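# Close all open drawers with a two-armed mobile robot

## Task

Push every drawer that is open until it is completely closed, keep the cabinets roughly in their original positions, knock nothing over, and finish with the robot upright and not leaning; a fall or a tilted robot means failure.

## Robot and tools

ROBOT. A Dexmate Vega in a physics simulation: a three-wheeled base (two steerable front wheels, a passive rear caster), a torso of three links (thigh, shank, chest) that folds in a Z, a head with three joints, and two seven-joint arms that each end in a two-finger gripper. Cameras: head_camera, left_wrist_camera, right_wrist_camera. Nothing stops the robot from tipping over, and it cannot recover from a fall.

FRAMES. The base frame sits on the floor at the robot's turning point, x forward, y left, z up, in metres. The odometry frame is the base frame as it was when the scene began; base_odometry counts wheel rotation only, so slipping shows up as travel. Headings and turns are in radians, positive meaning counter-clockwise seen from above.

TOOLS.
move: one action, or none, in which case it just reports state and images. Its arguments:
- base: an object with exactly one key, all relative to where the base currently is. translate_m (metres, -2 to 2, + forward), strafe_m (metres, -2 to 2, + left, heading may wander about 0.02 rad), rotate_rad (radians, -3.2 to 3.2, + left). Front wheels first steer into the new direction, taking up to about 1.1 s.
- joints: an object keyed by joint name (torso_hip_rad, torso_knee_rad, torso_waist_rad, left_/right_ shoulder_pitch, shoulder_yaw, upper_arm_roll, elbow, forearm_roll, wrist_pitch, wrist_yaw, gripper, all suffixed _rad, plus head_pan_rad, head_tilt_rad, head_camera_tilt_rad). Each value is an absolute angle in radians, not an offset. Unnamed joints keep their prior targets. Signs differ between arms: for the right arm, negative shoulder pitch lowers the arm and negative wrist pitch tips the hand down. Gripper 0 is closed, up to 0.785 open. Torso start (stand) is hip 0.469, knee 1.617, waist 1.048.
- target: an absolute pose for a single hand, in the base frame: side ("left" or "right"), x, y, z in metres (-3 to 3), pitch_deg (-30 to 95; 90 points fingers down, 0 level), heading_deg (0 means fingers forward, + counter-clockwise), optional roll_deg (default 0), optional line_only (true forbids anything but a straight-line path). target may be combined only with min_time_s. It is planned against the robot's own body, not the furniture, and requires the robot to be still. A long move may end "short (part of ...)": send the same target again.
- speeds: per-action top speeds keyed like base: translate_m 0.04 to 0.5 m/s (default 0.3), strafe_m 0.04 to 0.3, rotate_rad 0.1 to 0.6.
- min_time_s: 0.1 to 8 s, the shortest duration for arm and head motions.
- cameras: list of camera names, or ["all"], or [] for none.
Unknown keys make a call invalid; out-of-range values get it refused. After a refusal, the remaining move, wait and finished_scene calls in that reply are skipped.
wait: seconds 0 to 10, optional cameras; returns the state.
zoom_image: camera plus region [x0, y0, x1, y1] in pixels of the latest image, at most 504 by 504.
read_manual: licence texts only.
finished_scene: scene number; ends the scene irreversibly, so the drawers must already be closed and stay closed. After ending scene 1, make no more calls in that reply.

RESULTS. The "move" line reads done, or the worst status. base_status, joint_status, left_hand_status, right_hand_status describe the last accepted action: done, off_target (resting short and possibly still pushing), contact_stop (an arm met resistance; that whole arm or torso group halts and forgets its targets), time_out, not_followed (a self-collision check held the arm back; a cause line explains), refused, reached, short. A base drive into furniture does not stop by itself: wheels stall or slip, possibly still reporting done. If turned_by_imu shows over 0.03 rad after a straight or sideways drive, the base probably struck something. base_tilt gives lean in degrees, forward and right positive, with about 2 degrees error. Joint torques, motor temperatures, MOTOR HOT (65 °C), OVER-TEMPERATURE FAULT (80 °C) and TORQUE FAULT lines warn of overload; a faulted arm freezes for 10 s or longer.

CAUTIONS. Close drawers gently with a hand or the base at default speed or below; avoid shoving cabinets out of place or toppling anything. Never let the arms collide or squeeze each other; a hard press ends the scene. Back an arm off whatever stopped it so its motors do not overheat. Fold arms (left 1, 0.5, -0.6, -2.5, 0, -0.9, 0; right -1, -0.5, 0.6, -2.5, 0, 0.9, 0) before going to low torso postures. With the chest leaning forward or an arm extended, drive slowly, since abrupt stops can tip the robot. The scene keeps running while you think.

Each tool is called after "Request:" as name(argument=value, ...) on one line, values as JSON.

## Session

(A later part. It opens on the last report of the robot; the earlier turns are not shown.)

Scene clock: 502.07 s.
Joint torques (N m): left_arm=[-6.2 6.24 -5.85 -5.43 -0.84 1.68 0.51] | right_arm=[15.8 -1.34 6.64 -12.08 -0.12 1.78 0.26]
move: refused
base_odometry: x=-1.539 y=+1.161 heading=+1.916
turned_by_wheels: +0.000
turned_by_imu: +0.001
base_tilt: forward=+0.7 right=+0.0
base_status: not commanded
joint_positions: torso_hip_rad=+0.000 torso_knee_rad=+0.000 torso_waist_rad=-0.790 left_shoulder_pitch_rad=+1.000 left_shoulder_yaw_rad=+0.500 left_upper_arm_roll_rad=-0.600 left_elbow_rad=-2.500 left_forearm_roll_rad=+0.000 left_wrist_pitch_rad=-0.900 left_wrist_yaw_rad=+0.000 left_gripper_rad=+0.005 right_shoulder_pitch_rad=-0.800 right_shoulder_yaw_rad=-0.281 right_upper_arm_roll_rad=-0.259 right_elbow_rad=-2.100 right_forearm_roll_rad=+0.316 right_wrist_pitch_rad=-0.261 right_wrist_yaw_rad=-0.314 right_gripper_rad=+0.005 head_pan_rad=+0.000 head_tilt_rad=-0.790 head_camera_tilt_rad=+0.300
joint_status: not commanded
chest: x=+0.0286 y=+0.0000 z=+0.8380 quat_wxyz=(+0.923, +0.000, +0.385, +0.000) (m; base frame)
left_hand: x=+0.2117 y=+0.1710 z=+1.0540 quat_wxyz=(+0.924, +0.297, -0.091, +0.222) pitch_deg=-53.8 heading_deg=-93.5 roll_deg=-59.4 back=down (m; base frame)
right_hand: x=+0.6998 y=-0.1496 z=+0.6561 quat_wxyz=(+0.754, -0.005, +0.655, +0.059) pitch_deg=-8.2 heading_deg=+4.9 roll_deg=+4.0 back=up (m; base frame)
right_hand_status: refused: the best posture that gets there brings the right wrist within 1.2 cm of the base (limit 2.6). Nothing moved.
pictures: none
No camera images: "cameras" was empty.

Request:
move(target={"side": "right", "x": 0.68, "y": -0.16, "z": 0.19, "pitch_deg": 40, "heading_deg": 0}, cameras=[])

Request:
wait(seconds=0.3, cameras=["head_camera", "right_wrist_camera"])

Scene clock: 510.67 s.
Joint torques (N m): left_arm=[-5.15 6.74 -5.82 -4.13 -1.26 1.3 0.56] | right_arm=[18.26 3.91 -2.31 -6.18 -0.03 1.86 0.29]
move: done
base_odometry: x=-1.539 y=+1.161 heading=+1.916
turned_by_wheels: +0.000
turned_by_imu: +0.001
base_tilt: forward=+0.7 right=+0.0
base_status: not commanded
joint_positions: torso_hip_rad=+0.000 torso_knee_rad=+0.000 torso_waist_rad=-0.790 left_shoulder_pitch_rad=+1.000 left_shoulder_yaw_rad=+0.500 left_upper_arm_roll_rad=-0.600 left_elbow_rad=-2.500 left_forearm_roll_rad=+0.000 left_wrist_pitch_rad=-0.900 left_wrist_yaw_rad=+0.000 left_gripper_rad=+0.005 right_shoulder_pitch_rad=-0.593 right_shoulder_yaw_rad=-0.120 right_upper_arm_roll_rad=-0.348 right_elbow_rad=-1.188 right_forearm_roll_rad=+0.376 right_wrist_pitch_rad=-0.424 right_wrist_yaw_rad=-0.299 right_gripper_rad=+0.005 head_pan_rad=+0.000 head_tilt_rad=-0.790 head_camera_tilt_rad=+0.300
joint_status: not commanded
chest: x=+0.0286 y=+0.0000 z=+0.8380 quat_wxyz=(+0.923, +0.000, +0.385, +0.000) (m; base frame)
left_hand: x=+0.2117 y=+0.1710 z=+1.0540 quat_wxyz=(+0.924, +0.297, -0.091, +0.222) pitch_deg=-53.8 heading_deg=-93.5 roll_deg=-59.4 back=down (m; base frame)
right_hand: x=+0.6810 y=-0.1602 z=+0.1923 quat_wxyz=(+0.425, +0.000, +0.905, +0.000) pitch_deg=+39.7 heading_deg=+0.0 roll_deg=+0.0 back=up (m; base frame)
right_hand_status: reached (checked arc [a long move; over the whole arc the hand travels 0.48 m to end 0.47 m from its start, up to 0.05 m off the straight line; right_elbow_rad turns most, 0.92 rad; on the way or at its end the hand turns up to 48 deg from its attitude at the start], planned for 3.2 s): 3 mm and 0.3 deg off.
pictures: none
No camera images: "cameras" was empty.

Scene clock: 510.97 s.
Joint torques (N m): left_arm=[-4.81 7.97 -7.06 -4.98 -0.75 0.88 0.52] | right_arm=[17.99 3.38 -2.86 -6.68 0.07 1.64 0.24]
base_odometry: x=-1.539 y=+1.161 heading=+1.916
turned_by_wheels: +0.000
turned_by_imu: +0.000
base_tilt: forward=+0.6 right=+0.0
base_status: not commanded
joint_positions: torso_hip_rad=+0.000 torso_knee_rad=+0.000 torso_waist_rad=-0.790 left_shoulder_pitch_rad=+1.000 left_shoulder_yaw_rad=+0.500 left_upper_arm_roll_rad=-0.600 left_elbow_rad=-2.500 left_forearm_roll_rad=+0.000 left_wrist_pitch_rad=-0.900 left_wrist_yaw_rad=+0.000 left_gripper_rad=+0.005 right_shoulder_pitch_rad=-0.593 right_shoulder_yaw_rad=-0.120 right_upper_arm_roll_rad=-0.348 right_elbow_rad=-1.185 right_forearm_roll_rad=+0.377 right_wrist_pitch_rad=-0.425 right_wrist_yaw_rad=-0.299 right_gripper_rad=+0.005 head_pan_rad=+0.000 head_tilt_rad=-0.790 head_camera_tilt_rad=+0.300
joint_status: not commanded
chest: x=+0.0286 y=+0.0000 z=+0.8380 quat_wxyz=(+0.923, +0.000, +0.385, +0.000) (m; base frame)
left_hand: x=+0.2117 y=+0.1710 z=+1.0540 quat_wxyz=(+0.924, +0.297, -0.091, +0.222) pitch_deg=-53.8 heading_deg=-93.5 roll_deg=-59.4 back=down (m; base frame)
right_hand: x=+0.6804 y=-0.1602 z=+0.1912 quat_wxyz=(+0.424, +0.000, +0.906, +0.000) pitch_deg=+39.9 heading_deg=+0.0 roll_deg=+0.0 back=up (m; base frame)
right_hand_status: reached (checked arc [a long move; over the whole arc the hand travels 0.48 m to end 0.47 m from its start, up to 0.05 m off the straight line; right_elbow_rad turns most, 0.92 rad; on the way or at its end the hand turns up to 48 deg from its attitude at the start], planned for 3.2 s): 1 mm and 0.1 deg off.
wait: 0.30 s; at rest by 0.27 s
pictures: head_camera, right_wrist_camera
Images, in order (width x height): head_camera 896x560, right_wrist_camera 672x420.

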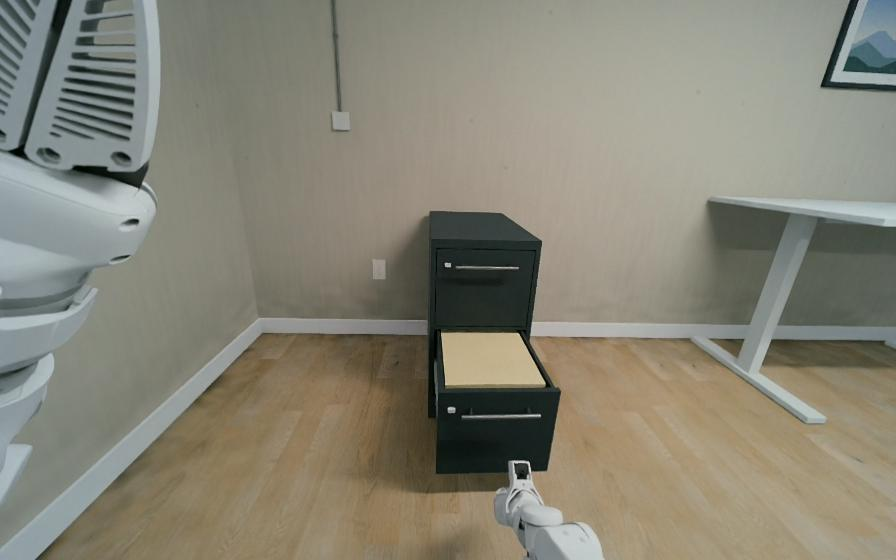

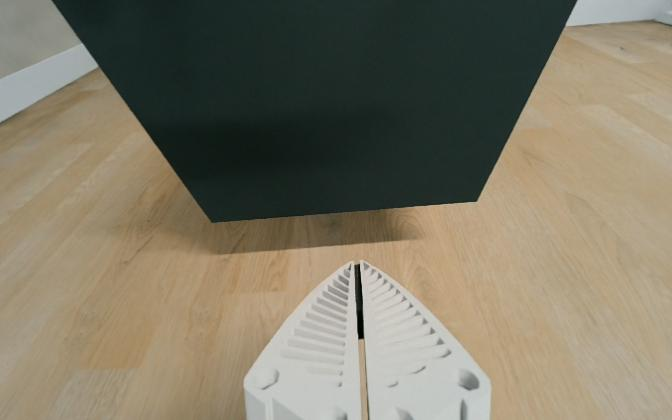

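Request:
move(base={"translate_m": 0.42}, speeds={"translate_m": 0.15}, cameras=[])

Request:
wait(seconds=0.3, cameras=["head_camera", "right_wrist_camera"])

Scene clock: 527.07 s.
Joint torques (N m): left_arm=[-6.5 6.03 -8.17 -4.58 -0.38 1.43 1.03] | right_arm=[17.72 1.11 0.22 -10.25 -0.7 1.35 -0.03]
move: done
base_odometry: x=-1.683 y=+1.556 heading=+1.916
turned_by_wheels: +0.000
turned_by_imu: +0.002
base_tilt: forward=+0.7 right=-0.1
base_status: done
joint_positions: torso_hip_rad=+0.000 torso_knee_rad=+0.000 torso_waist_rad=-0.790 left_shoulder_pitch_rad=+1.000 left_shoulder_yaw_rad=+0.500 left_upper_arm_roll_rad=-0.600 left_elbow_rad=-2.500 left_forearm_roll_rad=+0.000 left_wrist_pitch_rad=-0.900 left_wrist_yaw_rad=+0.000 left_gripper_rad=+0.005 right_shoulder_pitch_rad=-0.592 right_shoulder_yaw_rad=-0.119 right_upper_arm_roll_rad=-0.348 right_elbow_rad=-1.181 right_forearm_roll_rad=+0.377 right_wrist_pitch_rad=-0.426 right_wrist_yaw_rad=-0.299 right_gripper_rad=+0.005 head_pan_rad=+0.000 head_tilt_rad=-0.790 head_camera_tilt_rad=+0.300
joint_status: not commanded
chest: x=+0.0286 y=+0.0000 z=+0.8380 quat_wxyz=(+0.923, +0.000, +0.385, +0.000) (m; base frame)
left_hand: x=+0.2117 y=+0.1711 z=+1.0540 quat_wxyz=(+0.924, +0.297, -0.091, +0.222) pitch_deg=-53.8 heading_deg=-93.5 roll_deg=-59.4 back=down (m; base frame)
right_hand: x=+0.6795 y=-0.1600 z=+0.1895 quat_wxyz=(+0.422, +0.000, +0.907, +0.000) pitch_deg=+40.1 heading_deg=+0.0 roll_deg=+0.0 back=up (m; base frame)
pictures: none
No camera images: "cameras" was empty.

Scene clock: 527.37 s.
Joint torques (N m): left_arm=[-2.93 6.43 -7.53 -3.98 -1.14 1.68 0.52] | right_arm=[18.38 1.76 0.64 -10.55 -0.73 2.15 -0.13]
base_odometry: x=-1.683 y=+1.556 heading=+1.916
turned_by_wheels: +0.000
turned_by_imu: +0.000
base_tilt: forward=+0.6 right=-0.1
base_status: done
joint_positions: torso_hip_rad=+0.000 torso_knee_rad=+0.000 torso_waist_rad=-0.790 left_shoulder_pitch_rad=+1.000 left_shoulder_yaw_rad=+0.500 left_upper_arm_roll_rad=-0.600 left_elbow_rad=-2.500 left_forearm_roll_rad=+0.000 left_wrist_pitch_rad=-0.900 left_wrist_yaw_rad=+0.000 left_gripper_rad=+0.005 right_shoulder_pitch_rad=-0.592 right_shoulder_yaw_rad=-0.119 right_upper_arm_roll_rad=-0.348 right_elbow_rad=-1.181 right_forearm_roll_rad=+0.377 right_wrist_pitch_rad=-0.426 right_wrist_yaw_rad=-0.299 right_gripper_rad=+0.005 head_pan_rad=+0.000 head_tilt_rad=-0.790 head_camera_tilt_rad=+0.300
joint_status: not commanded
chest: x=+0.0286 y=+0.0000 z=+0.8380 quat_wxyz=(+0.923, +0.000, +0.385, +0.000) (m; base frame)
left_hand: x=+0.2117 y=+0.1711 z=+1.0540 quat_wxyz=(+0.924, +0.297, -0.091, +0.222) pitch_deg=-53.8 heading_deg=-93.5 roll_deg=-59.4 back=down (m; base frame)
right_hand: x=+0.6795 y=-0.1600 z=+0.1895 quat_wxyz=(+0.422, +0.000, +0.907, +0.000) pitch_deg=+40.1 heading_deg=+0.0 roll_deg=+0.0 back=up (m; base frame)
wait: 0.30 s; at rest by 0.27 s
pictures: head_camera, right_wrist_camera
Images, in order (width x height): head_camera 896x560, right_wrist_camera 672x420.

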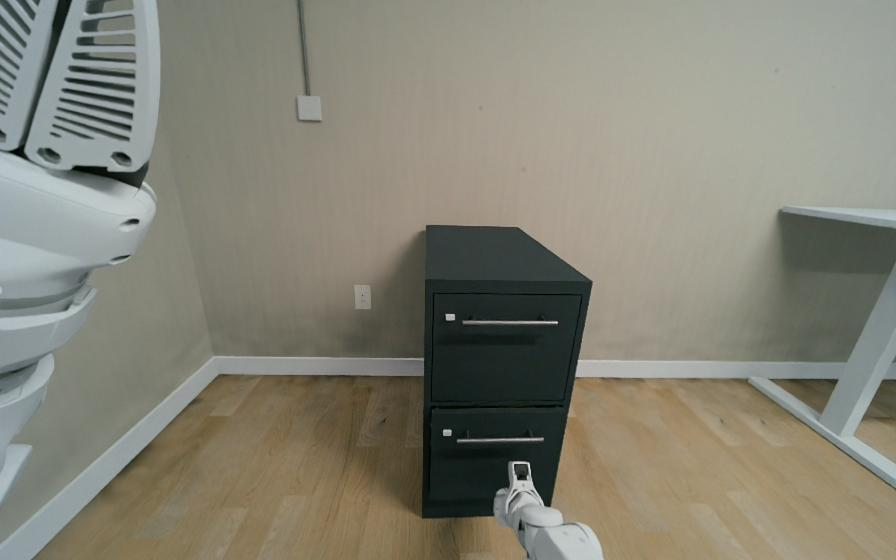

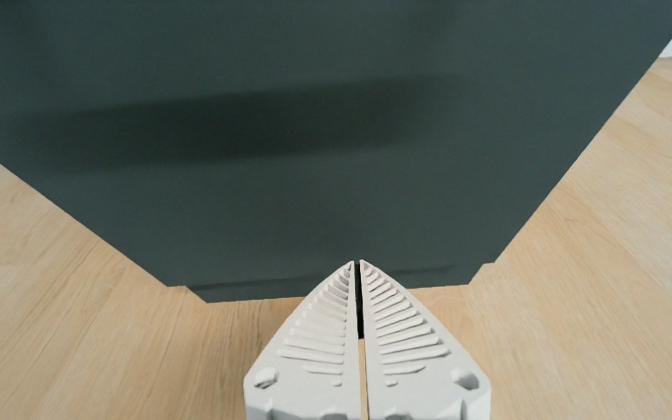

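Request:
zoom_image(camera="head_camera", region=[410, 270, 610, 530])

Request:
move(base={"translate_m": 0.03}, speeds={"translate_m": 0.05}, cameras=[])

Request:
wait(seconds=0.3, cameras=["head_camera", "right_wrist_camera"])

Request:
zoom_image(camera="head_camera", region=[410, 270, 610, 530])

Scaled by 1.938 from the camera's 896x560 image, which has a finer 960x600 frame.

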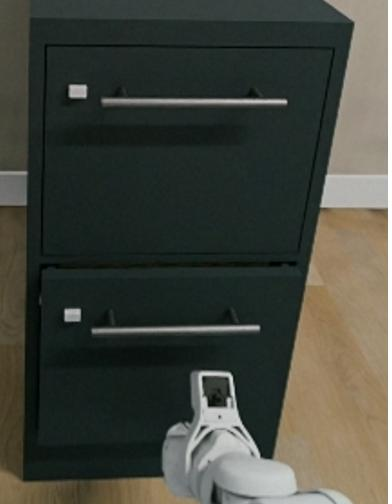

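Scene clock: 534.77 s.
Joint torques (N m): left_arm=[-7.8 6.1 -8.19 -4.33 -0.57 1.15 0.99] | right_arm=[17.04 1.52 0.62 -10 -0.76 1.63 0.12]
move: done
base_odometry: x=-1.693 y=+1.584 heading=+1.917
turned_by_wheels: +0.000
turned_by_imu: +0.001
base_tilt: forward=+0.6 right=-0.1
base_status: done
joint_positions: torso_hip_rad=+0.000 torso_knee_rad=+0.000 torso_waist_rad=-0.790 left_shoulder_pitch_rad=+1.000 left_shoulder_yaw_rad=+0.500 left_upper_arm_roll_rad=-0.600 left_elbow_rad=-2.500 left_forearm_roll_rad=+0.000 left_wrist_pitch_rad=-0.900 left_wrist_yaw_rad=+0.000 left_gripper_rad=+0.005 right_shoulder_pitch_rad=-0.592 right_shoulder_yaw_rad=-0.119 right_upper_arm_roll_rad=-0.348 right_elbow_rad=-1.181 right_forearm_roll_rad=+0.377 right_wrist_pitch_rad=-0.426 right_wrist_yaw_rad=-0.299 right_gripper_rad=+0.005 head_pan_rad=+0.000 head_tilt_rad=-0.790 head_camera_tilt_rad=+0.300
joint_status: not commanded
chest: x=+0.0286 y=+0.0000 z=+0.8380 quat_wxyz=(+0.923, +0.000, +0.385, +0.000) (m; base frame)
left_hand: x=+0.2116 y=+0.1711 z=+1.0540 quat_wxyz=(+0.924, +0.297, -0.091, +0.222) pitch_deg=-53.8 heading_deg=-93.5 roll_deg=-59.4 back=down (m; base frame)
right_hand: x=+0.6795 y=-0.1600 z=+0.1895 quat_wxyz=(+0.422, +0.000, +0.907, +0.000) pitch_deg=+40.1 heading_deg=+0.0 roll_deg=+0.0 back=up (m; base frame)
pictures: none
No camera images: "cameras" was empty.

Scene clock: 535.07 s.
Joint torques (N m): left_arm=[-6.68 6.62 -8.32 -5.17 -0.65 1.07 0.88] | right_arm=[17.4 1.08 0.5 -10.73 -0.72 1.67 0]
base_odometry: x=-1.693 y=+1.584 heading=+1.917
turned_by_wheels: +0.000
turned_by_imu: +0.000
base_tilt: forward=+0.7 right=-0.1
base_status: done
joint_positions: torso_hip_rad=+0.000 torso_knee_rad=+0.000 torso_waist_rad=-0.790 left_shoulder_pitch_rad=+1.000 left_shoulder_yaw_rad=+0.500 left_upper_arm_roll_rad=-0.600 left_elbow_rad=-2.500 left_forearm_roll_rad=+0.000 left_wrist_pitch_rad=-0.900 left_wrist_yaw_rad=+0.000 left_gripper_rad=+0.005 right_shoulder_pitch_rad=-0.592 right_shoulder_yaw_rad=-0.119 right_upper_arm_roll_rad=-0.348 right_elbow_rad=-1.181 right_forearm_roll_rad=+0.377 right_wrist_pitch_rad=-0.426 right_wrist_yaw_rad=-0.299 right_gripper_rad=+0.005 head_pan_rad=+0.000 head_tilt_rad=-0.790 head_camera_tilt_rad=+0.300
joint_status: not commanded
chest: x=+0.0286 y=+0.0000 z=+0.8380 quat_wxyz=(+0.923, +0.000, +0.385, +0.000) (m; base frame)
left_hand: x=+0.2116 y=+0.1711 z=+1.0540 quat_wxyz=(+0.924, +0.297, -0.091, +0.222) pitch_deg=-53.8 heading_deg=-93.5 roll_deg=-59.4 back=down (m; base frame)
right_hand: x=+0.6795 y=-0.1600 z=+0.1895 quat_wxyz=(+0.422, +0.000, +0.907, +0.000) pitch_deg=+40.1 heading_deg=+0.0 roll_deg=+0.0 back=up (m; base frame)
wait: 0.30 s; at rest by 0.27 s
pictures: head_camera, right_wrist_camera
Images, in order (width x height): head_camera 896x560, right_wrist_camera 672x420.

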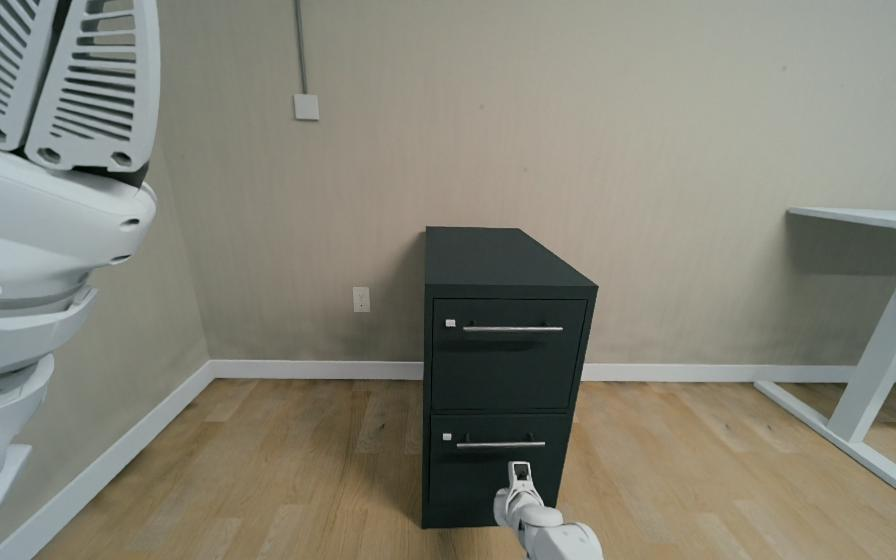

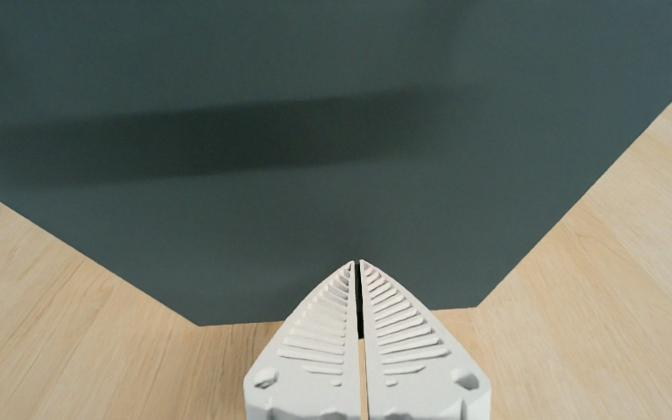

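Scaled by 1.938 from the camera's 896x560 image, which has a finer 960x600 frame.

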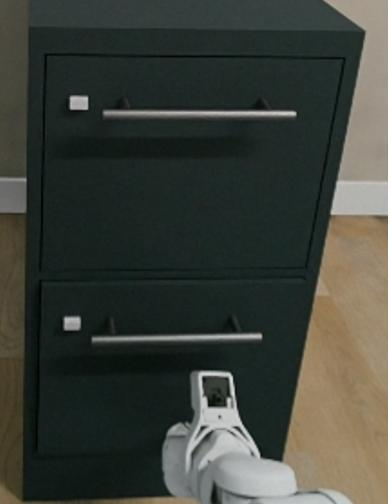

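Request:
move(base={"translate_m": 0.02}, speeds={"translate_m": 0.05}, cameras=[])

Request:
wait(seconds=0.3, cameras=["head_camera", "right_wrist_camera"])

Request:
zoom_image(camera="head_camera", region=[410, 270, 610, 530])

Scene clock: 540.00 s.
Joint torques (N m): left_arm=[-5.44 5.54 -4.43 -5.04 -0.44 0.08 0.33] | right_arm=[16.43 0.91 0.55 -10.26 -0.82 3.36 0.13]
move: done
base_odometry: x=-1.700 y=+1.603 heading=+1.917
turned_by_wheels: +0.000
turned_by_imu: +0.001
base_tilt: forward=+0.7 right=+0.0
base_status: done
joint_positions: torso_hip_rad=+0.000 torso_knee_rad=+0.000 torso_waist_rad=-0.790 left_shoulder_pitch_rad=+1.000 left_shoulder_yaw_rad=+0.500 left_upper_arm_roll_rad=-0.600 left_elbow_rad=-2.500 left_forearm_roll_rad=+0.000 left_wrist_pitch_rad=-0.900 left_wrist_yaw_rad=+0.000 left_gripper_rad=+0.005 right_shoulder_pitch_rad=-0.592 right_shoulder_yaw_rad=-0.119 right_upper_arm_roll_rad=-0.348 right_elbow_rad=-1.181 right_forearm_roll_rad=+0.377 right_wrist_pitch_rad=-0.426 right_wrist_yaw_rad=-0.299 right_gripper_rad=+0.005 head_pan_rad=+0.000 head_tilt_rad=-0.790 head_camera_tilt_rad=+0.300
joint_status: not commanded
chest: x=+0.0286 y=+0.0000 z=+0.8380 quat_wxyz=(+0.923, +0.000, +0.385, +0.000) (m; base frame)
left_hand: x=+0.2116 y=+0.1711 z=+1.0540 quat_wxyz=(+0.924, +0.297, -0.091, +0.222) pitch_deg=-53.8 heading_deg=-93.5 roll_deg=-59.4 back=down (m; base frame)
right_hand: x=+0.6794 y=-0.1600 z=+0.1894 quat_wxyz=(+0.422, +0.000, +0.907, +0.000) pitch_deg=+40.1 heading_deg=+0.0 roll_deg=+0.0 back=up (m; base frame)
pictures: none
No camera images: "cameras" was empty.

Scene clock: 540.30 s.
Joint torques (N m): left_arm=[-6.28 7.3 -4.87 -5.13 0.2 0.32 0.52] | right_arm=[17.6 0.7 0.81 -10.36 -0.83 3.35 0.1]
base_odometry: x=-1.700 y=+1.603 heading=+1.917
turned_by_wheels: +0.000
turned_by_imu: +0.000
base_tilt: forward=+0.7 right=-0.1
base_status: done
joint_positions: torso_hip_rad=+0.000 torso_knee_rad=+0.000 torso_waist_rad=-0.790 left_shoulder_pitch_rad=+1.000 left_shoulder_yaw_rad=+0.500 left_upper_arm_roll_rad=-0.600 left_elbow_rad=-2.500 left_forearm_roll_rad=+0.000 left_wrist_pitch_rad=-0.900 left_wrist_yaw_rad=+0.000 left_gripper_rad=+0.005 right_shoulder_pitch_rad=-0.592 right_shoulder_yaw_rad=-0.119 right_upper_arm_roll_rad=-0.348 right_elbow_rad=-1.181 right_forearm_roll_rad=+0.377 right_wrist_pitch_rad=-0.426 right_wrist_yaw_rad=-0.299 right_gripper_rad=+0.005 head_pan_rad=+0.000 head_tilt_rad=-0.790 head_camera_tilt_rad=+0.300
joint_status: not commanded
chest: x=+0.0286 y=+0.0000 z=+0.8380 quat_wxyz=(+0.923, +0.000, +0.385, +0.000) (m; base frame)
left_hand: x=+0.2116 y=+0.1711 z=+1.0540 quat_wxyz=(+0.924, +0.297, -0.091, +0.222) pitch_deg=-53.8 heading_deg=-93.5 roll_deg=-59.4 back=down (m; base frame)
right_hand: x=+0.6794 y=-0.1600 z=+0.1894 quat_wxyz=(+0.422, +0.000, +0.907, +0.000) pitch_deg=+40.1 heading_deg=+0.0 roll_deg=+0.0 back=up (m; base frame)
wait: 0.30 s; at rest by 0.27 s
pictures: head_camera, right_wrist_camera
Images, in order (width x height): head_camera 896x560, right_wrist_camera 672x420.

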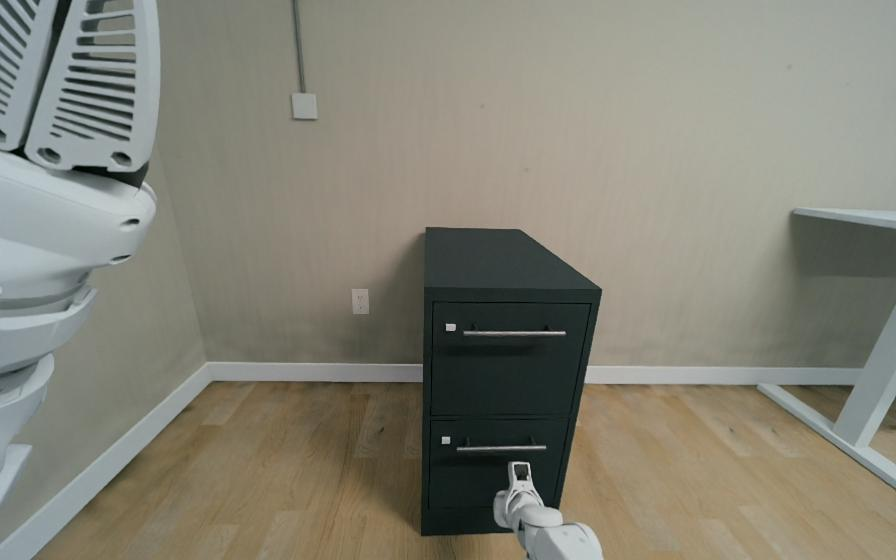

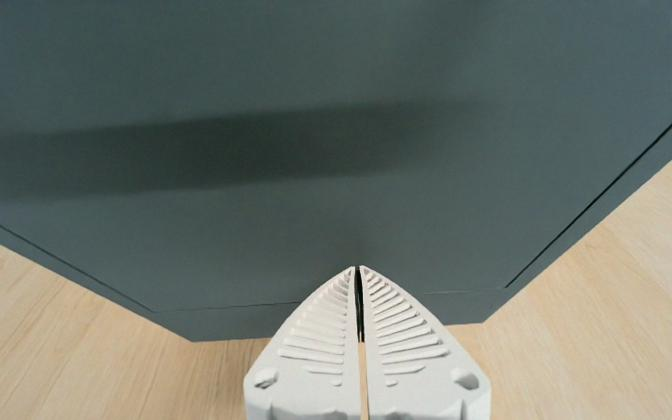

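Scaled by 1.938 from the camera's 896x560 image, which has a finer 960x600 frame.

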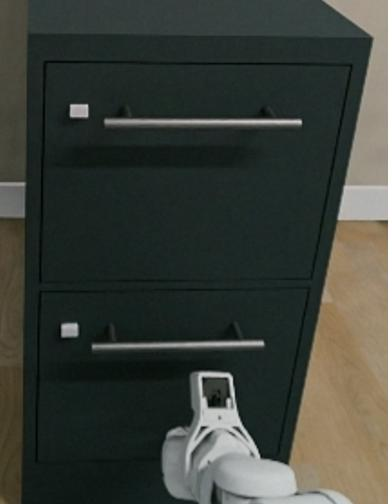

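Request:
move(base={"translate_m": -0.45}, joints={"head_pan_rad": 2.4}, cameras=[])

Request:
wait(seconds=0.3, cameras=["head_camera"])

Scene clock: 550.03 s.
Joint torques (N m): left_arm=[-6.23 5.47 -4.93 -6.81 -0.25 0.57 0.97] | right_arm=[16.54 1.29 0.65 -11.08 -0.68 1.22 -0.13]
move: done
base_odometry: x=-1.546 y=+1.180 heading=+1.917
turned_by_wheels: +0.001
turned_by_imu: +0.001
base_tilt: forward=+0.6 right=-0.1
base_status: done
joint_positions: torso_hip_rad=+0.000 torso_knee_rad=+0.000 torso_waist_rad=-0.790 left_shoulder_pitch_rad=+1.000 left_shoulder_yaw_rad=+0.500 left_upper_arm_roll_rad=-0.600 left_elbow_rad=-2.500 left_forearm_roll_rad=+0.000 left_wrist_pitch_rad=-0.900 left_wrist_yaw_rad=+0.000 left_gripper_rad=+0.005 right_shoulder_pitch_rad=-0.592 right_shoulder_yaw_rad=-0.119 right_upper_arm_roll_rad=-0.348 right_elbow_rad=-1.181 right_forearm_roll_rad=+0.377 right_wrist_pitch_rad=-0.426 right_wrist_yaw_rad=-0.299 right_gripper_rad=+0.005 head_pan_rad=+2.400 head_tilt_rad=-0.790 head_camera_tilt_rad=+0.300
joint_status: all done
chest: x=+0.0286 y=+0.0000 z=+0.8380 quat_wxyz=(+0.923, +0.000, +0.385, +0.000) (m; base frame)
left_hand: x=+0.2116 y=+0.1711 z=+1.0540 quat_wxyz=(+0.924, +0.297, -0.091, +0.222) pitch_deg=-53.8 heading_deg=-93.5 roll_deg=-59.4 back=down (m; base frame)
right_hand: x=+0.6795 y=-0.1600 z=+0.1896 quat_wxyz=(+0.422, +0.000, +0.907, +0.000) pitch_deg=+40.1 heading_deg=+0.0 roll_deg=+0.0 back=up (m; base frame)
pictures: none
No camera images: "cameras" was empty.

Scene clock: 550.33 s.
Joint torques (N m): left_arm=[-5.11 8.7 -6.66 -5.73 -0.15 1.51 0.26] | right_arm=[17.8 1.01 0.56 -10.85 -0.73 2.16 -0.07]
base_odometry: x=-1.546 y=+1.180 heading=+1.917
turned_by_wheels: +0.000
turned_by_imu: +0.000
base_tilt: forward=+0.6 right=-0.1
base_status: done
joint_positions: torso_hip_rad=+0.000 torso_knee_rad=+0.000 torso_waist_rad=-0.790 left_shoulder_pitch_rad=+1.000 left_shoulder_yaw_rad=+0.500 left_upper_arm_roll_rad=-0.600 left_elbow_rad=-2.500 left_forearm_roll_rad=+0.000 left_wrist_pitch_rad=-0.900 left_wrist_yaw_rad=+0.000 left_gripper_rad=+0.005 right_shoulder_pitch_rad=-0.592 right_shoulder_yaw_rad=-0.119 right_upper_arm_roll_rad=-0.348 right_elbow_rad=-1.181 right_forearm_roll_rad=+0.377 right_wrist_pitch_rad=-0.426 right_wrist_yaw_rad=-0.299 right_gripper_rad=+0.005 head_pan_rad=+2.400 head_tilt_rad=-0.790 head_camera_tilt_rad=+0.300
joint_status: all done
chest: x=+0.0286 y=+0.0000 z=+0.8380 quat_wxyz=(+0.923, +0.000, +0.385, +0.000) (m; base frame)
left_hand: x=+0.2116 y=+0.1711 z=+1.0540 quat_wxyz=(+0.924, +0.297, -0.091, +0.222) pitch_deg=-53.8 heading_deg=-93.5 roll_deg=-59.4 back=down (m; base frame)
right_hand: x=+0.6795 y=-0.1600 z=+0.1896 quat_wxyz=(+0.422, +0.000, +0.907, +0.000) pitch_deg=+40.1 heading_deg=+0.0 roll_deg=+0.0 back=up (m; base frame)
wait: 0.30 s; at rest by 0.27 s
pictures: head_camera
Images, in order (width x height): head_camera 896x560.

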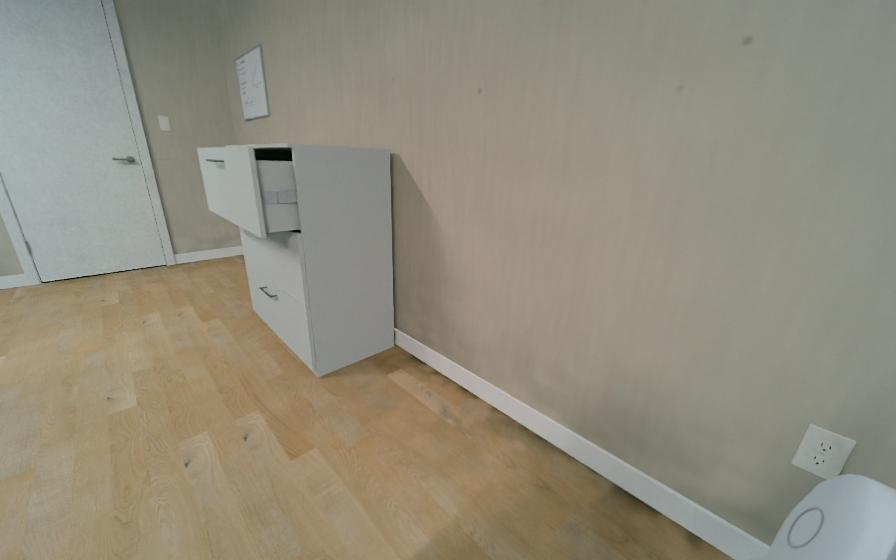

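Request:
move(target={"side": "right", "x": 0.62, "y": -0.16, "z": 0.95, "pitch_deg": 0, "heading_deg": 0}, cameras=[])

Request:
move(base={"rotate_rad": 0.327}, joints={"head_pan_rad": 0.0, "head_camera_tilt_rad": 0.2}, cameras=[])

Request:
move(base={"translate_m": -2.0}, speeds={"translate_m": 0.5}, cameras=[])

Request:
move(base={"translate_m": -0.487}, cameras=[])

Request:
move(base={"rotate_rad": 1.226}, cameras=[])

Request:
wait(seconds=0.3, cameras=["head_camera", "right_wrist_camera"])

Scene clock: 596.80 s.
Joint torques (N m): left_arm=[-6.12 9.82 -6.44 -5.88 -0.66 0.49 1.2] | right_arm=[18.26 0.56 4.89 -0.17 -2.1 -0.97 0.44]
move: done
base_odometry: x=-1.546 y=+1.180 heading=+1.917
turned_by_wheels: +0.000
turned_by_imu: +0.002
base_tilt: forward=+0.6 right=-0.1
base_status: not commanded
joint_positions: torso_hip_rad=+0.000 torso_knee_rad=+0.000 torso_waist_rad=-0.790 left_shoulder_pitch_rad=+1.000 left_shoulder_yaw_rad=+0.500 left_upper_arm_roll_rad=-0.600 left_elbow_rad=-2.500 left_forearm_roll_rad=+0.000 left_wrist_pitch_rad=-0.900 left_wrist_yaw_rad=+0.000 left_gripper_rad=+0.005 right_shoulder_pitch_rad=+1.172 right_shoulder_yaw_rad=-1.261 right_upper_arm_roll_rad=-1.557 right_elbow_rad=-2.589 right_forearm_roll_rad=-1.179 right_wrist_pitch_rad=+0.093 right_wrist_yaw_rad=+1.342 right_gripper_rad=+0.005 head_pan_rad=+2.400 head_tilt_rad=-0.790 head_camera_tilt_rad=+0.300
joint_status: not commanded
chest: x=+0.0286 y=+0.0000 z=+0.8380 quat_wxyz=(+0.923, +0.000, +0.385, +0.000) (m; base frame)
left_hand: x=+0.2116 y=+0.1711 z=+1.0540 quat_wxyz=(+0.924, +0.297, -0.091, +0.222) pitch_deg=-53.8 heading_deg=-93.5 roll_deg=-59.4 back=down (m; base frame)
right_hand: x=+0.6214 y=-0.1576 z=+0.9476 quat_wxyz=(+0.004, -0.710, -0.001, -0.705) pitch_deg=+0.4 heading_deg=+0.3 roll_deg=+0.3 back=down (m; base frame)
right_hand_status: reached (checked arc [a long move; over the whole arc the hand travels 1.08 m to end 0.76 m from its start, up to 0.28 m off the straight line; right_shoulder_pitch_rad turns most, 1.77 rad; on the way or at its end the hand turns up to 180 deg from its attitude at the start], planned for 5.9 s): 4 mm and 0.6 deg off.
pictures: none
No camera images: "cameras" was empty.

Scene clock: 599.07 s.
Joint torques (N m): left_arm=[-5.03 4.82 -5.5 -6.28 -0.69 -0.57 0.24] | right_arm=[17.63 0.43 5.35 -0.38 -2.28 -0.8 0.31]
move: done
base_odometry: x=-1.545 y=+1.180 heading=+2.245
turned_by_wheels: +0.327
turned_by_imu: +0.323
base_tilt: forward=+0.6 right=+0.0
base_status: done
joint_positions: torso_hip_rad=+0.000 torso_knee_rad=+0.000 torso_waist_rad=-0.790 left_shoulder_pitch_rad=+1.000 left_shoulder_yaw_rad=+0.500 left_upper_arm_roll_rad=-0.600 left_elbow_rad=-2.500 left_forearm_roll_rad=+0.000 left_wrist_pitch_rad=-0.900 left_wrist_yaw_rad=+0.000 left_gripper_rad=+0.005 right_shoulder_pitch_rad=+1.178 right_shoulder_yaw_rad=-1.265 right_upper_arm_roll_rad=-1.561 right_elbow_rad=-2.594 right_forearm_roll_rad=-1.184 right_wrist_pitch_rad=+0.095 right_wrist_yaw_rad=+1.348 right_gripper_rad=+0.005 head_pan_rad=+0.000 head_tilt_rad=-0.790 head_camera_tilt_rad=+0.200
joint_status: all done
chest: x=+0.0286 y=+0.0000 z=+0.8380 quat_wxyz=(+0.923, +0.000, +0.385, +0.000) (m; base frame)
left_hand: x=+0.2116 y=+0.1711 z=+1.0540 quat_wxyz=(+0.924, +0.297, -0.091, +0.222) pitch_deg=-53.8 heading_deg=-93.5 roll_deg=-59.4 back=down (m; base frame)
right_hand: x=+0.6201 y=-0.1599 z=+0.9497 quat_wxyz=(+0.000, -0.707, +0.000, -0.707) pitch_deg=+0.0 heading_deg=+0.0 roll_deg=+0.0 back=down (m; base frame)
pictures: none
No camera images: "cameras" was empty.

Scene clock: 605.57 s.
Joint torques (N m): left_arm=[-3.75 8.14 -7.91 -5.44 -0.74 -0.06 0.84] | right_arm=[17.58 0.27 5.65 -0.02 -2.14 -0.92 0.19]
move: done
base_odometry: x=-0.291 y=-0.378 heading=+2.245
turned_by_wheels: +0.001
turned_by_imu: +0.001
base_tilt: forward=+0.7 right=+0.0
base_status: done
joint_positions: torso_hip_rad=+0.000 torso_knee_rad=+0.000 torso_waist_rad=-0.790 left_shoulder_pitch_rad=+1.000 left_shoulder_yaw_rad=+0.500 left_upper_arm_roll_rad=-0.600 left_elbow_rad=-2.500 left_forearm_roll_rad=+0.000 left_wrist_pitch_rad=-0.900 left_wrist_yaw_rad=+0.000 left_gripper_rad=+0.005 right_shoulder_pitch_rad=+1.178 right_shoulder_yaw_rad=-1.265 right_upper_arm_roll_rad=-1.561 right_elbow_rad=-2.594 right_forearm_roll_rad=-1.184 right_wrist_pitch_rad=+0.095 right_wrist_yaw_rad=+1.348 right_gripper_rad=+0.005 head_pan_rad=+0.000 head_tilt_rad=-0.790 head_camera_tilt_rad=+0.200
joint_status: not commanded
chest: x=+0.0286 y=+0.0000 z=+0.8380 quat_wxyz=(+0.923, +0.000, +0.385, +0.000) (m; base frame)
left_hand: x=+0.2116 y=+0.1711 z=+1.0540 quat_wxyz=(+0.924, +0.297, -0.091, +0.222) pitch_deg=-53.8 heading_deg=-93.5 roll_deg=-59.4 back=down (m; base frame)
right_hand: x=+0.6201 y=-0.1599 z=+0.9498 quat_wxyz=(+0.000, -0.707, +0.000, -0.707) pitch_deg=+0.0 heading_deg=+0.0 roll_deg=+0.0 back=down (m; base frame)
pictures: none
No camera images: "cameras" was empty.

Scene clock: 608.73 s.
Joint torques (N m): left_arm=[-6.74 8.8 -6.35 -4.46 -0.19 1.26 0.73] | right_arm=[17.76 0.26 6.09 0.8 -2.14 -0.92 0.19]
move: done
base_odometry: x=+0.014 y=-0.758 heading=+2.246
turned_by_wheels: +0.001
turned_by_imu: +0.001
base_tilt: forward=+0.6 right=+0.0
base_status: done
joint_positions: torso_hip_rad=+0.000 torso_knee_rad=+0.000 torso_waist_rad=-0.790 left_shoulder_pitch_rad=+1.000 left_shoulder_yaw_rad=+0.500 left_upper_arm_roll_rad=-0.600 left_elbow_rad=-2.500 left_forearm_roll_rad=+0.000 left_wrist_pitch_rad=-0.900 left_wrist_yaw_rad=+0.000 left_gripper_rad=+0.005 right_shoulder_pitch_rad=+1.178 right_shoulder_yaw_rad=-1.265 right_upper_arm_roll_rad=-1.561 right_elbow_rad=-2.594 right_forearm_roll_rad=-1.184 right_wrist_pitch_rad=+0.095 right_wrist_yaw_rad=+1.348 right_gripper_rad=+0.005 head_pan_rad=+0.000 head_tilt_rad=-0.790 head_camera_tilt_rad=+0.200
joint_status: not commanded
chest: x=+0.0286 y=+0.0000 z=+0.8380 quat_wxyz=(+0.923, +0.000, +0.385, +0.000) (m; base frame)
left_hand: x=+0.2116 y=+0.1711 z=+1.0540 quat_wxyz=(+0.924, +0.297, -0.091, +0.222) pitch_deg=-53.8 heading_deg=-93.5 roll_deg=-59.4 back=down (m; base frame)
right_hand: x=+0.6201 y=-0.1599 z=+0.9497 quat_wxyz=(+0.000, -0.707, +0.000, -0.707) pitch_deg=+0.0 heading_deg=+0.0 roll_deg=+0.0 back=down (m; base frame)
pictures: none
No camera images: "cameras" was empty.

Scene clock: 612.33 s.
Joint torques (N m): left_arm=[-5.58 7.93 -5.67 -5.02 0.16 0.85 0.86] | right_arm=[17.06 0.55 5.61 0.16 -2.25 -1.18 0.21]
move: done
base_odometry: x=+0.015 y=-0.757 heading=-2.810
turned_by_wheels: +1.228
turned_by_imu: +1.206
base_tilt: forward=+0.7 right=+0.0
base_status: done
joint_positions: torso_hip_rad=+0.000 torso_knee_rad=+0.000 torso_waist_rad=-0.790 left_shoulder_pitch_rad=+1.000 left_shoulder_yaw_rad=+0.500 left_upper_arm_roll_rad=-0.600 left_elbow_rad=-2.500 left_forearm_roll_rad=+0.000 left_wrist_pitch_rad=-0.900 left_wrist_yaw_rad=+0.000 left_gripper_rad=+0.005 right_shoulder_pitch_rad=+1.178 right_shoulder_yaw_rad=-1.265 right_upper_arm_roll_rad=-1.561 right_elbow_rad=-2.594 right_forearm_roll_rad=-1.184 right_wrist_pitch_rad=+0.095 right_wrist_yaw_rad=+1.348 right_gripper_rad=+0.005 head_pan_rad=+0.000 head_tilt_rad=-0.790 head_camera_tilt_rad=+0.200
joint_status: not commanded
chest: x=+0.0286 y=+0.0000 z=+0.8380 quat_wxyz=(+0.923, +0.000, +0.385, +0.000) (m; base frame)
left_hand: x=+0.2117 y=+0.1711 z=+1.0540 quat_wxyz=(+0.924, +0.297, -0.091, +0.222) pitch_deg=-53.8 heading_deg=-93.5 roll_deg=-59.4 back=down (m; base frame)
right_hand: x=+0.6201 y=-0.1599 z=+0.9497 quat_wxyz=(+0.000, -0.707, +0.000, -0.707) pitch_deg=+0.0 heading_deg=+0.0 roll_deg=+0.0 back=down (m; base frame)
pictures: none
No camera images: "cameras" was empty.

Scene clock: 612.63 s.
Joint torques (N m): left_arm=[-6.65 7.27 -6.34 -5.61 -0.7 0.13 0.7] | right_arm=[16.42 0.64 5.73 0.65 -2.2 -0.89 0.31]
base_odometry: x=+0.015 y=-0.757 heading=-2.810
turned_by_wheels: +0.000
turned_by_imu: +0.000
base_tilt: forward=+0.7 right=+0.0
base_status: done
joint_positions: torso_hip_rad=+0.000 torso_knee_rad=+0.000 torso_waist_rad=-0.790 left_shoulder_pitch_rad=+1.000 left_shoulder_yaw_rad=+0.500 left_upper_arm_roll_rad=-0.600 left_elbow_rad=-2.500 left_forearm_roll_rad=+0.000 left_wrist_pitch_rad=-0.900 left_wrist_yaw_rad=+0.000 left_gripper_rad=+0.005 right_shoulder_pitch_rad=+1.178 right_shoulder_yaw_rad=-1.265 right_upper_arm_roll_rad=-1.561 right_elbow_rad=-2.594 right_forearm_roll_rad=-1.184 right_wrist_pitch_rad=+0.095 right_wrist_yaw_rad=+1.348 right_gripper_rad=+0.005 head_pan_rad=+0.000 head_tilt_rad=-0.790 head_camera_tilt_rad=+0.200
joint_status: not commanded
chest: x=+0.0286 y=+0.0000 z=+0.8380 quat_wxyz=(+0.923, +0.000, +0.385, +0.000) (m; base frame)
left_hand: x=+0.2117 y=+0.1711 z=+1.0540 quat_wxyz=(+0.924, +0.297, -0.091, +0.222) pitch_deg=-53.8 heading_deg=-93.5 roll_deg=-59.4 back=down (m; base frame)
right_hand: x=+0.6201 y=-0.1599 z=+0.9497 quat_wxyz=(+0.000, -0.707, +0.000, -0.707) pitch_deg=+0.0 heading_deg=+0.0 roll_deg=+0.0 back=down (m; base frame)
wait: 0.30 s; at rest by 0.27 s
pictures: head_camera, right_wrist_camera
Images, in order (width x height): head_camera 896x560, right_wrist_camera 672x420.

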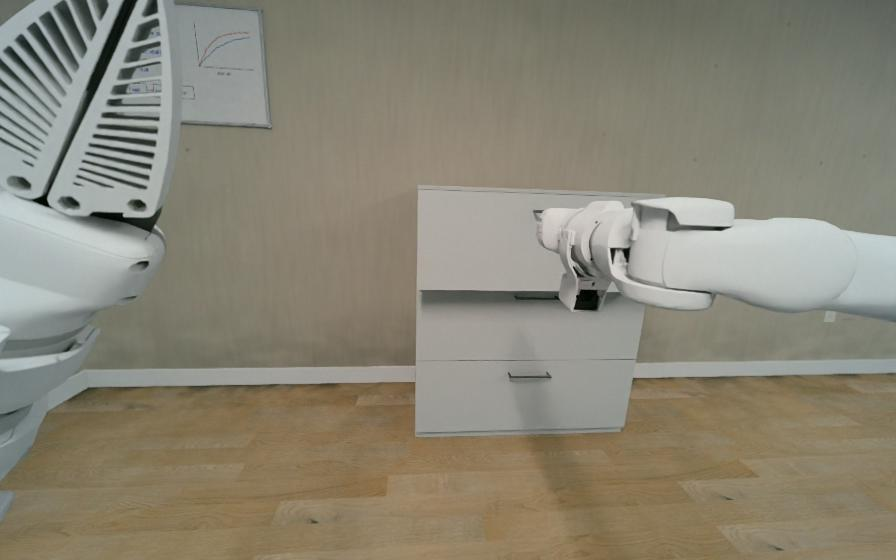

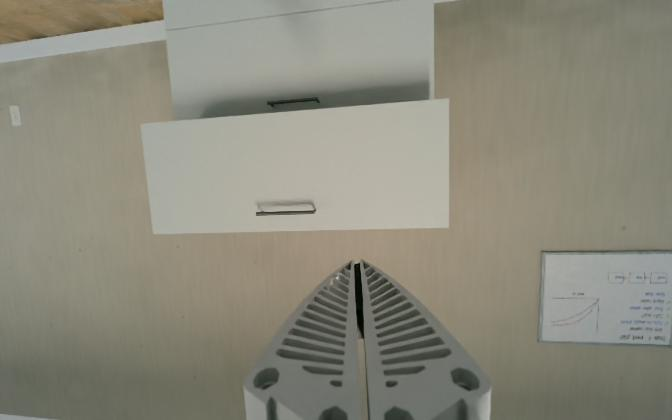

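Request:
move(base={"rotate_rad": 0.045}, cameras=[])

Request:
move(base={"strafe_m": -0.13}, cameras=[])

Request:
move(target={"side": "right", "x": 0.8, "y": -0.16, "z": 0.95, "pitch_deg": 0, "heading_deg": 0}, cameras=["head_camera", "right_wrist_camera"])

Scene clock: 639.90 s.
Joint torques (N m): left_arm=[-5.92 8.1 -3.99 -4.6 -0.89 0.41 0.58] | right_arm=[17.09 -0.07 5.89 0.4 -2.14 -0.17 0.17]
move: done
base_odometry: x=+0.015 y=-0.757 heading=-2.765
turned_by_wheels: +0.045
turned_by_imu: +0.044
base_tilt: forward=+0.6 right=+0.0
base_status: done
joint_positions: torso_hip_rad=+0.000 torso_knee_rad=+0.000 torso_waist_rad=-0.790 left_shoulder_pitch_rad=+1.000 left_shoulder_yaw_rad=+0.500 left_upper_arm_roll_rad=-0.600 left_elbow_rad=-2.500 left_forearm_roll_rad=+0.000 left_wrist_pitch_rad=-0.900 left_wrist_yaw_rad=+0.000 left_gripper_rad=+0.005 right_shoulder_pitch_rad=+1.178 right_shoulder_yaw_rad=-1.265 right_upper_arm_roll_rad=-1.561 right_elbow_rad=-2.594 right_forearm_roll_rad=-1.184 right_wrist_pitch_rad=+0.095 right_wrist_yaw_rad=+1.348 right_gripper_rad=+0.005 head_pan_rad=+0.000 head_tilt_rad=-0.790 head_camera_tilt_rad=+0.200
joint_status: not commanded
chest: x=+0.0286 y=+0.0000 z=+0.8380 quat_wxyz=(+0.923, +0.000, +0.385, +0.000) (m; base frame)
left_hand: x=+0.2117 y=+0.1711 z=+1.0540 quat_wxyz=(+0.924, +0.297, -0.091, +0.222) pitch_deg=-53.8 heading_deg=-93.5 roll_deg=-59.4 back=down (m; base frame)
right_hand: x=+0.6201 y=-0.1599 z=+0.9497 quat_wxyz=(+0.000, -0.707, +0.000, -0.707) pitch_deg=+0.0 heading_deg=+0.0 roll_deg=+0.0 back=down (m; base frame)
pictures: none
No camera images: "cameras" was empty.

Scene clock: 642.07 s.
Joint torques (N m): left_arm=[-8.54 7.46 -6.78 -5.52 -0.49 1.45 0.49] | right_arm=[16.48 -0.62 5.49 -0.16 -2.29 -1.25 0.05]
move: done
base_odometry: x=-0.033 y=-0.636 heading=-2.767
turned_by_wheels: -0.002
turned_by_imu: -0.001
base_tilt: forward=+0.6 right=-0.1
base_status: done
joint_positions: torso_hip_rad=+0.000 torso_knee_rad=+0.000 torso_waist_rad=-0.790 left_shoulder_pitch_rad=+1.000 left_shoulder_yaw_rad=+0.500 left_upper_arm_roll_rad=-0.600 left_elbow_rad=-2.500 left_forearm_roll_rad=+0.000 left_wrist_pitch_rad=-0.900 left_wrist_yaw_rad=+0.000 left_gripper_rad=+0.005 right_shoulder_pitch_rad=+1.178 right_shoulder_yaw_rad=-1.265 right_upper_arm_roll_rad=-1.561 right_elbow_rad=-2.594 right_forearm_roll_rad=-1.184 right_wrist_pitch_rad=+0.095 right_wrist_yaw_rad=+1.348 right_gripper_rad=+0.005 head_pan_rad=+0.000 head_tilt_rad=-0.790 head_camera_tilt_rad=+0.200
joint_status: not commanded
chest: x=+0.0286 y=+0.0000 z=+0.8380 quat_wxyz=(+0.923, +0.000, +0.385, +0.000) (m; base frame)
left_hand: x=+0.2117 y=+0.1711 z=+1.0540 quat_wxyz=(+0.924, +0.297, -0.091, +0.222) pitch_deg=-53.8 heading_deg=-93.5 roll_deg=-59.4 back=down (m; base frame)
right_hand: x=+0.6201 y=-0.1599 z=+0.9497 quat_wxyz=(+0.000, -0.707, +0.000, -0.707) pitch_deg=+0.0 heading_deg=+0.0 roll_deg=+0.0 back=down (m; base frame)
pictures: none
No camera images: "cameras" was empty.

Scene clock: 646.10 s.
Joint torques (N m): left_arm=[-5.67 8.11 -6.22 -3.66 -0.79 0.97 0.84] | right_arm=[10.95 3.68 8.78 4.6 -1.86 -1.23 -0.21]
move: done
base_odometry: x=-0.033 y=-0.636 heading=-2.767
turned_by_wheels: +0.000
turned_by_imu: +0.001
base_tilt: forward=+0.7 right=-0.1
base_status: not commanded
joint_positions: torso_hip_rad=+0.000 torso_knee_rad=+0.000 torso_waist_rad=-0.790 left_shoulder_pitch_rad=+1.000 left_shoulder_yaw_rad=+0.500 left_upper_arm_roll_rad=-0.600 left_elbow_rad=-2.500 left_forearm_roll_rad=+0.000 left_wrist_pitch_rad=-0.900 left_wrist_yaw_rad=+0.000 left_gripper_rad=+0.005 right_shoulder_pitch_rad=+1.083 right_shoulder_yaw_rad=-0.940 right_upper_arm_roll_rad=-1.620 right_elbow_rad=-1.930 right_forearm_roll_rad=-1.342 right_wrist_pitch_rad=+0.114 right_wrist_yaw_rad=+0.998 right_gripper_rad=+0.005 head_pan_rad=+0.000 head_tilt_rad=-0.790 head_camera_tilt_rad=+0.200
joint_status: not commanded
chest: x=+0.0286 y=+0.0000 z=+0.8380 quat_wxyz=(+0.923, +0.000, +0.385, +0.000) (m; base frame)
left_hand: x=+0.2117 y=+0.1711 z=+1.0540 quat_wxyz=(+0.924, +0.297, -0.091, +0.222) pitch_deg=-53.8 heading_deg=-93.5 roll_deg=-59.4 back=down (m; base frame)
right_hand: x=+0.7986 y=-0.1599 z=+0.9502 quat_wxyz=(+0.000, -0.707, +0.000, -0.707) pitch_deg=+0.0 heading_deg=+0.0 roll_deg=+0.0 back=down (m; base frame)
right_hand_status: reached (straight line, planned for 2.4 s): 1 mm and 0.0 deg off.
pictures: head_camera, right_wrist_camera
Images, in order (width x height): head_camera 896x560, right_wrist_camera 672x420.

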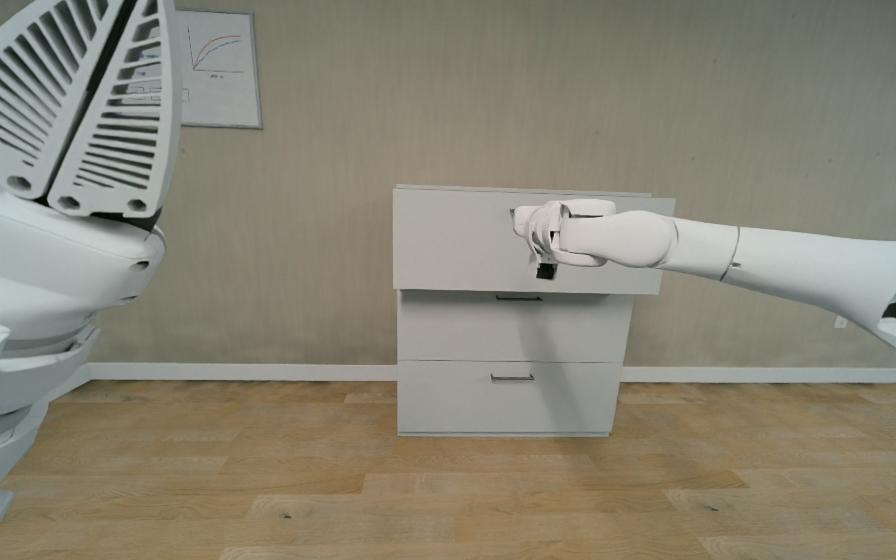

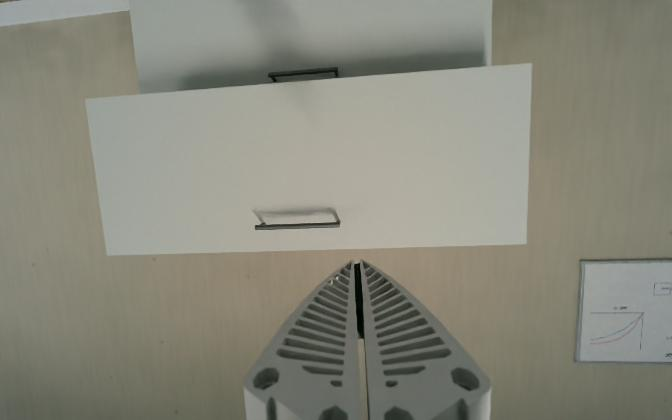

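Request:
move(base={"translate_m": 0.45}, speeds={"translate_m": 0.15}, cameras=[])

Request:
wait(seconds=0.3, cameras=["head_camera", "right_wrist_camera"])

Scene clock: 667.73 s.
Joint torques (N m): left_arm=[-3.9 7.56 -4.52 -4.47 -1.2 1.46 0.85] | right_arm=[11.88 0.44 9.08 12.29 -2.61 -2.34 -0.91]
move: done
base_odometry: x=-0.451 y=-0.803 heading=-2.767
turned_by_wheels: +0.000
turned_by_imu: +0.001
base_tilt: forward=+0.6 right=-0.1
base_status: done
joint_positions: torso_hip_rad=+0.000 torso_knee_rad=+0.000 torso_waist_rad=-0.790 left_shoulder_pitch_rad=+1.000 left_shoulder_yaw_rad=+0.500 left_upper_arm_roll_rad=-0.600 left_elbow_rad=-2.500 left_forearm_roll_rad=+0.000 left_wrist_pitch_rad=-0.900 left_wrist_yaw_rad=+0.000 left_gripper_rad=+0.005 right_shoulder_pitch_rad=+1.082 right_shoulder_yaw_rad=-0.937 right_upper_arm_roll_rad=-1.621 right_elbow_rad=-1.924 right_forearm_roll_rad=-1.343 right_wrist_pitch_rad=+0.114 right_wrist_yaw_rad=+0.996 right_gripper_rad=+0.005 head_pan_rad=+0.000 head_tilt_rad=-0.790 head_camera_tilt_rad=+0.200
joint_status: not commanded
chest: x=+0.0282 y=+0.0000 z=+0.8381 quat_wxyz=(+0.923, +0.000, +0.384, +0.000) (m; base frame)
left_hand: x=+0.2111 y=+0.1711 z=+1.0543 quat_wxyz=(+0.924, +0.297, -0.092, +0.222) pitch_deg=-53.7 heading_deg=-93.6 roll_deg=-59.4 back=down (m; base frame)
right_hand: x=+0.7993 y=-0.1595 z=+0.9506 quat_wxyz=(+0.000, -0.707, +0.000, -0.707) pitch_deg=+0.0 heading_deg=+0.0 roll_deg=+0.0 back=down (m; base frame)
pictures: none
No camera images: "cameras" was empty.

Scene clock: 668.03 s.
Joint torques (N m): left_arm=[-4.4 6.42 -7.74 -4.06 -0.36 0.68 0.58] | right_arm=[11.73 0.06 9.2 11.36 -2.67 -2.5 -1.02]
base_odometry: x=-0.451 y=-0.803 heading=-2.767
turned_by_wheels: +0.000
turned_by_imu: +0.000
base_tilt: forward=+0.6 right=-0.1
base_status: done
joint_positions: torso_hip_rad=+0.000 torso_knee_rad=+0.000 torso_waist_rad=-0.790 left_shoulder_pitch_rad=+1.000 left_shoulder_yaw_rad=+0.500 left_upper_arm_roll_rad=-0.600 left_elbow_rad=-2.500 left_forearm_roll_rad=+0.000 left_wrist_pitch_rad=-0.900 left_wrist_yaw_rad=+0.000 left_gripper_rad=+0.005 right_shoulder_pitch_rad=+1.082 right_shoulder_yaw_rad=-0.937 right_upper_arm_roll_rad=-1.621 right_elbow_rad=-1.924 right_forearm_roll_rad=-1.343 right_wrist_pitch_rad=+0.114 right_wrist_yaw_rad=+0.996 right_gripper_rad=+0.005 head_pan_rad=+0.000 head_tilt_rad=-0.790 head_camera_tilt_rad=+0.200
joint_status: not commanded
chest: x=+0.0282 y=+0.0000 z=+0.8381 quat_wxyz=(+0.923, +0.000, +0.384, +0.000) (m; base frame)
left_hand: x=+0.2111 y=+0.1711 z=+1.0543 quat_wxyz=(+0.924, +0.297, -0.092, +0.222) pitch_deg=-53.7 heading_deg=-93.6 roll_deg=-59.4 back=down (m; base frame)
right_hand: x=+0.7993 y=-0.1595 z=+0.9506 quat_wxyz=(+0.000, -0.707, +0.000, -0.707) pitch_deg=+0.0 heading_deg=+0.0 roll_deg=+0.0 back=down (m; base frame)
wait: 0.30 s; at rest by 0.27 s
pictures: head_camera, right_wrist_camera
Images, in order (width x height): head_camera 896x560, right_wrist_camera 672x420.

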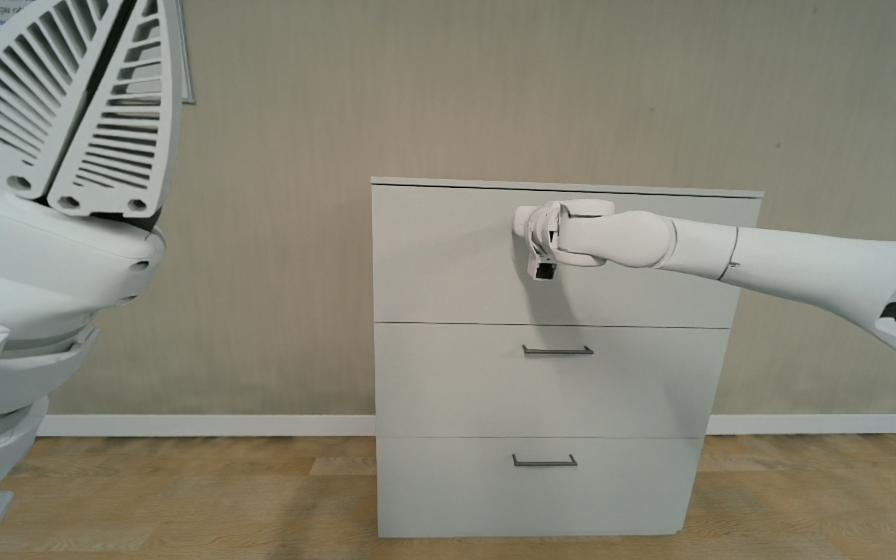

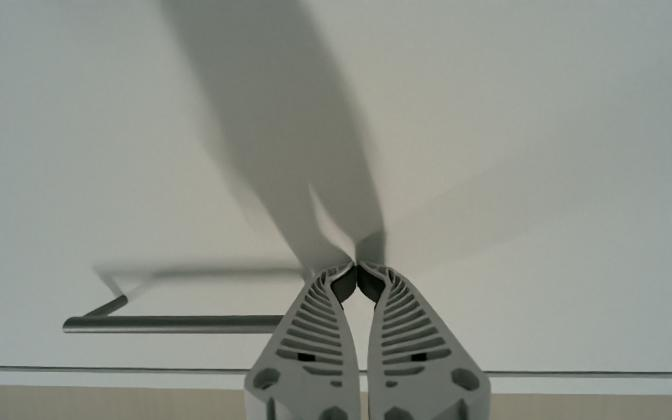

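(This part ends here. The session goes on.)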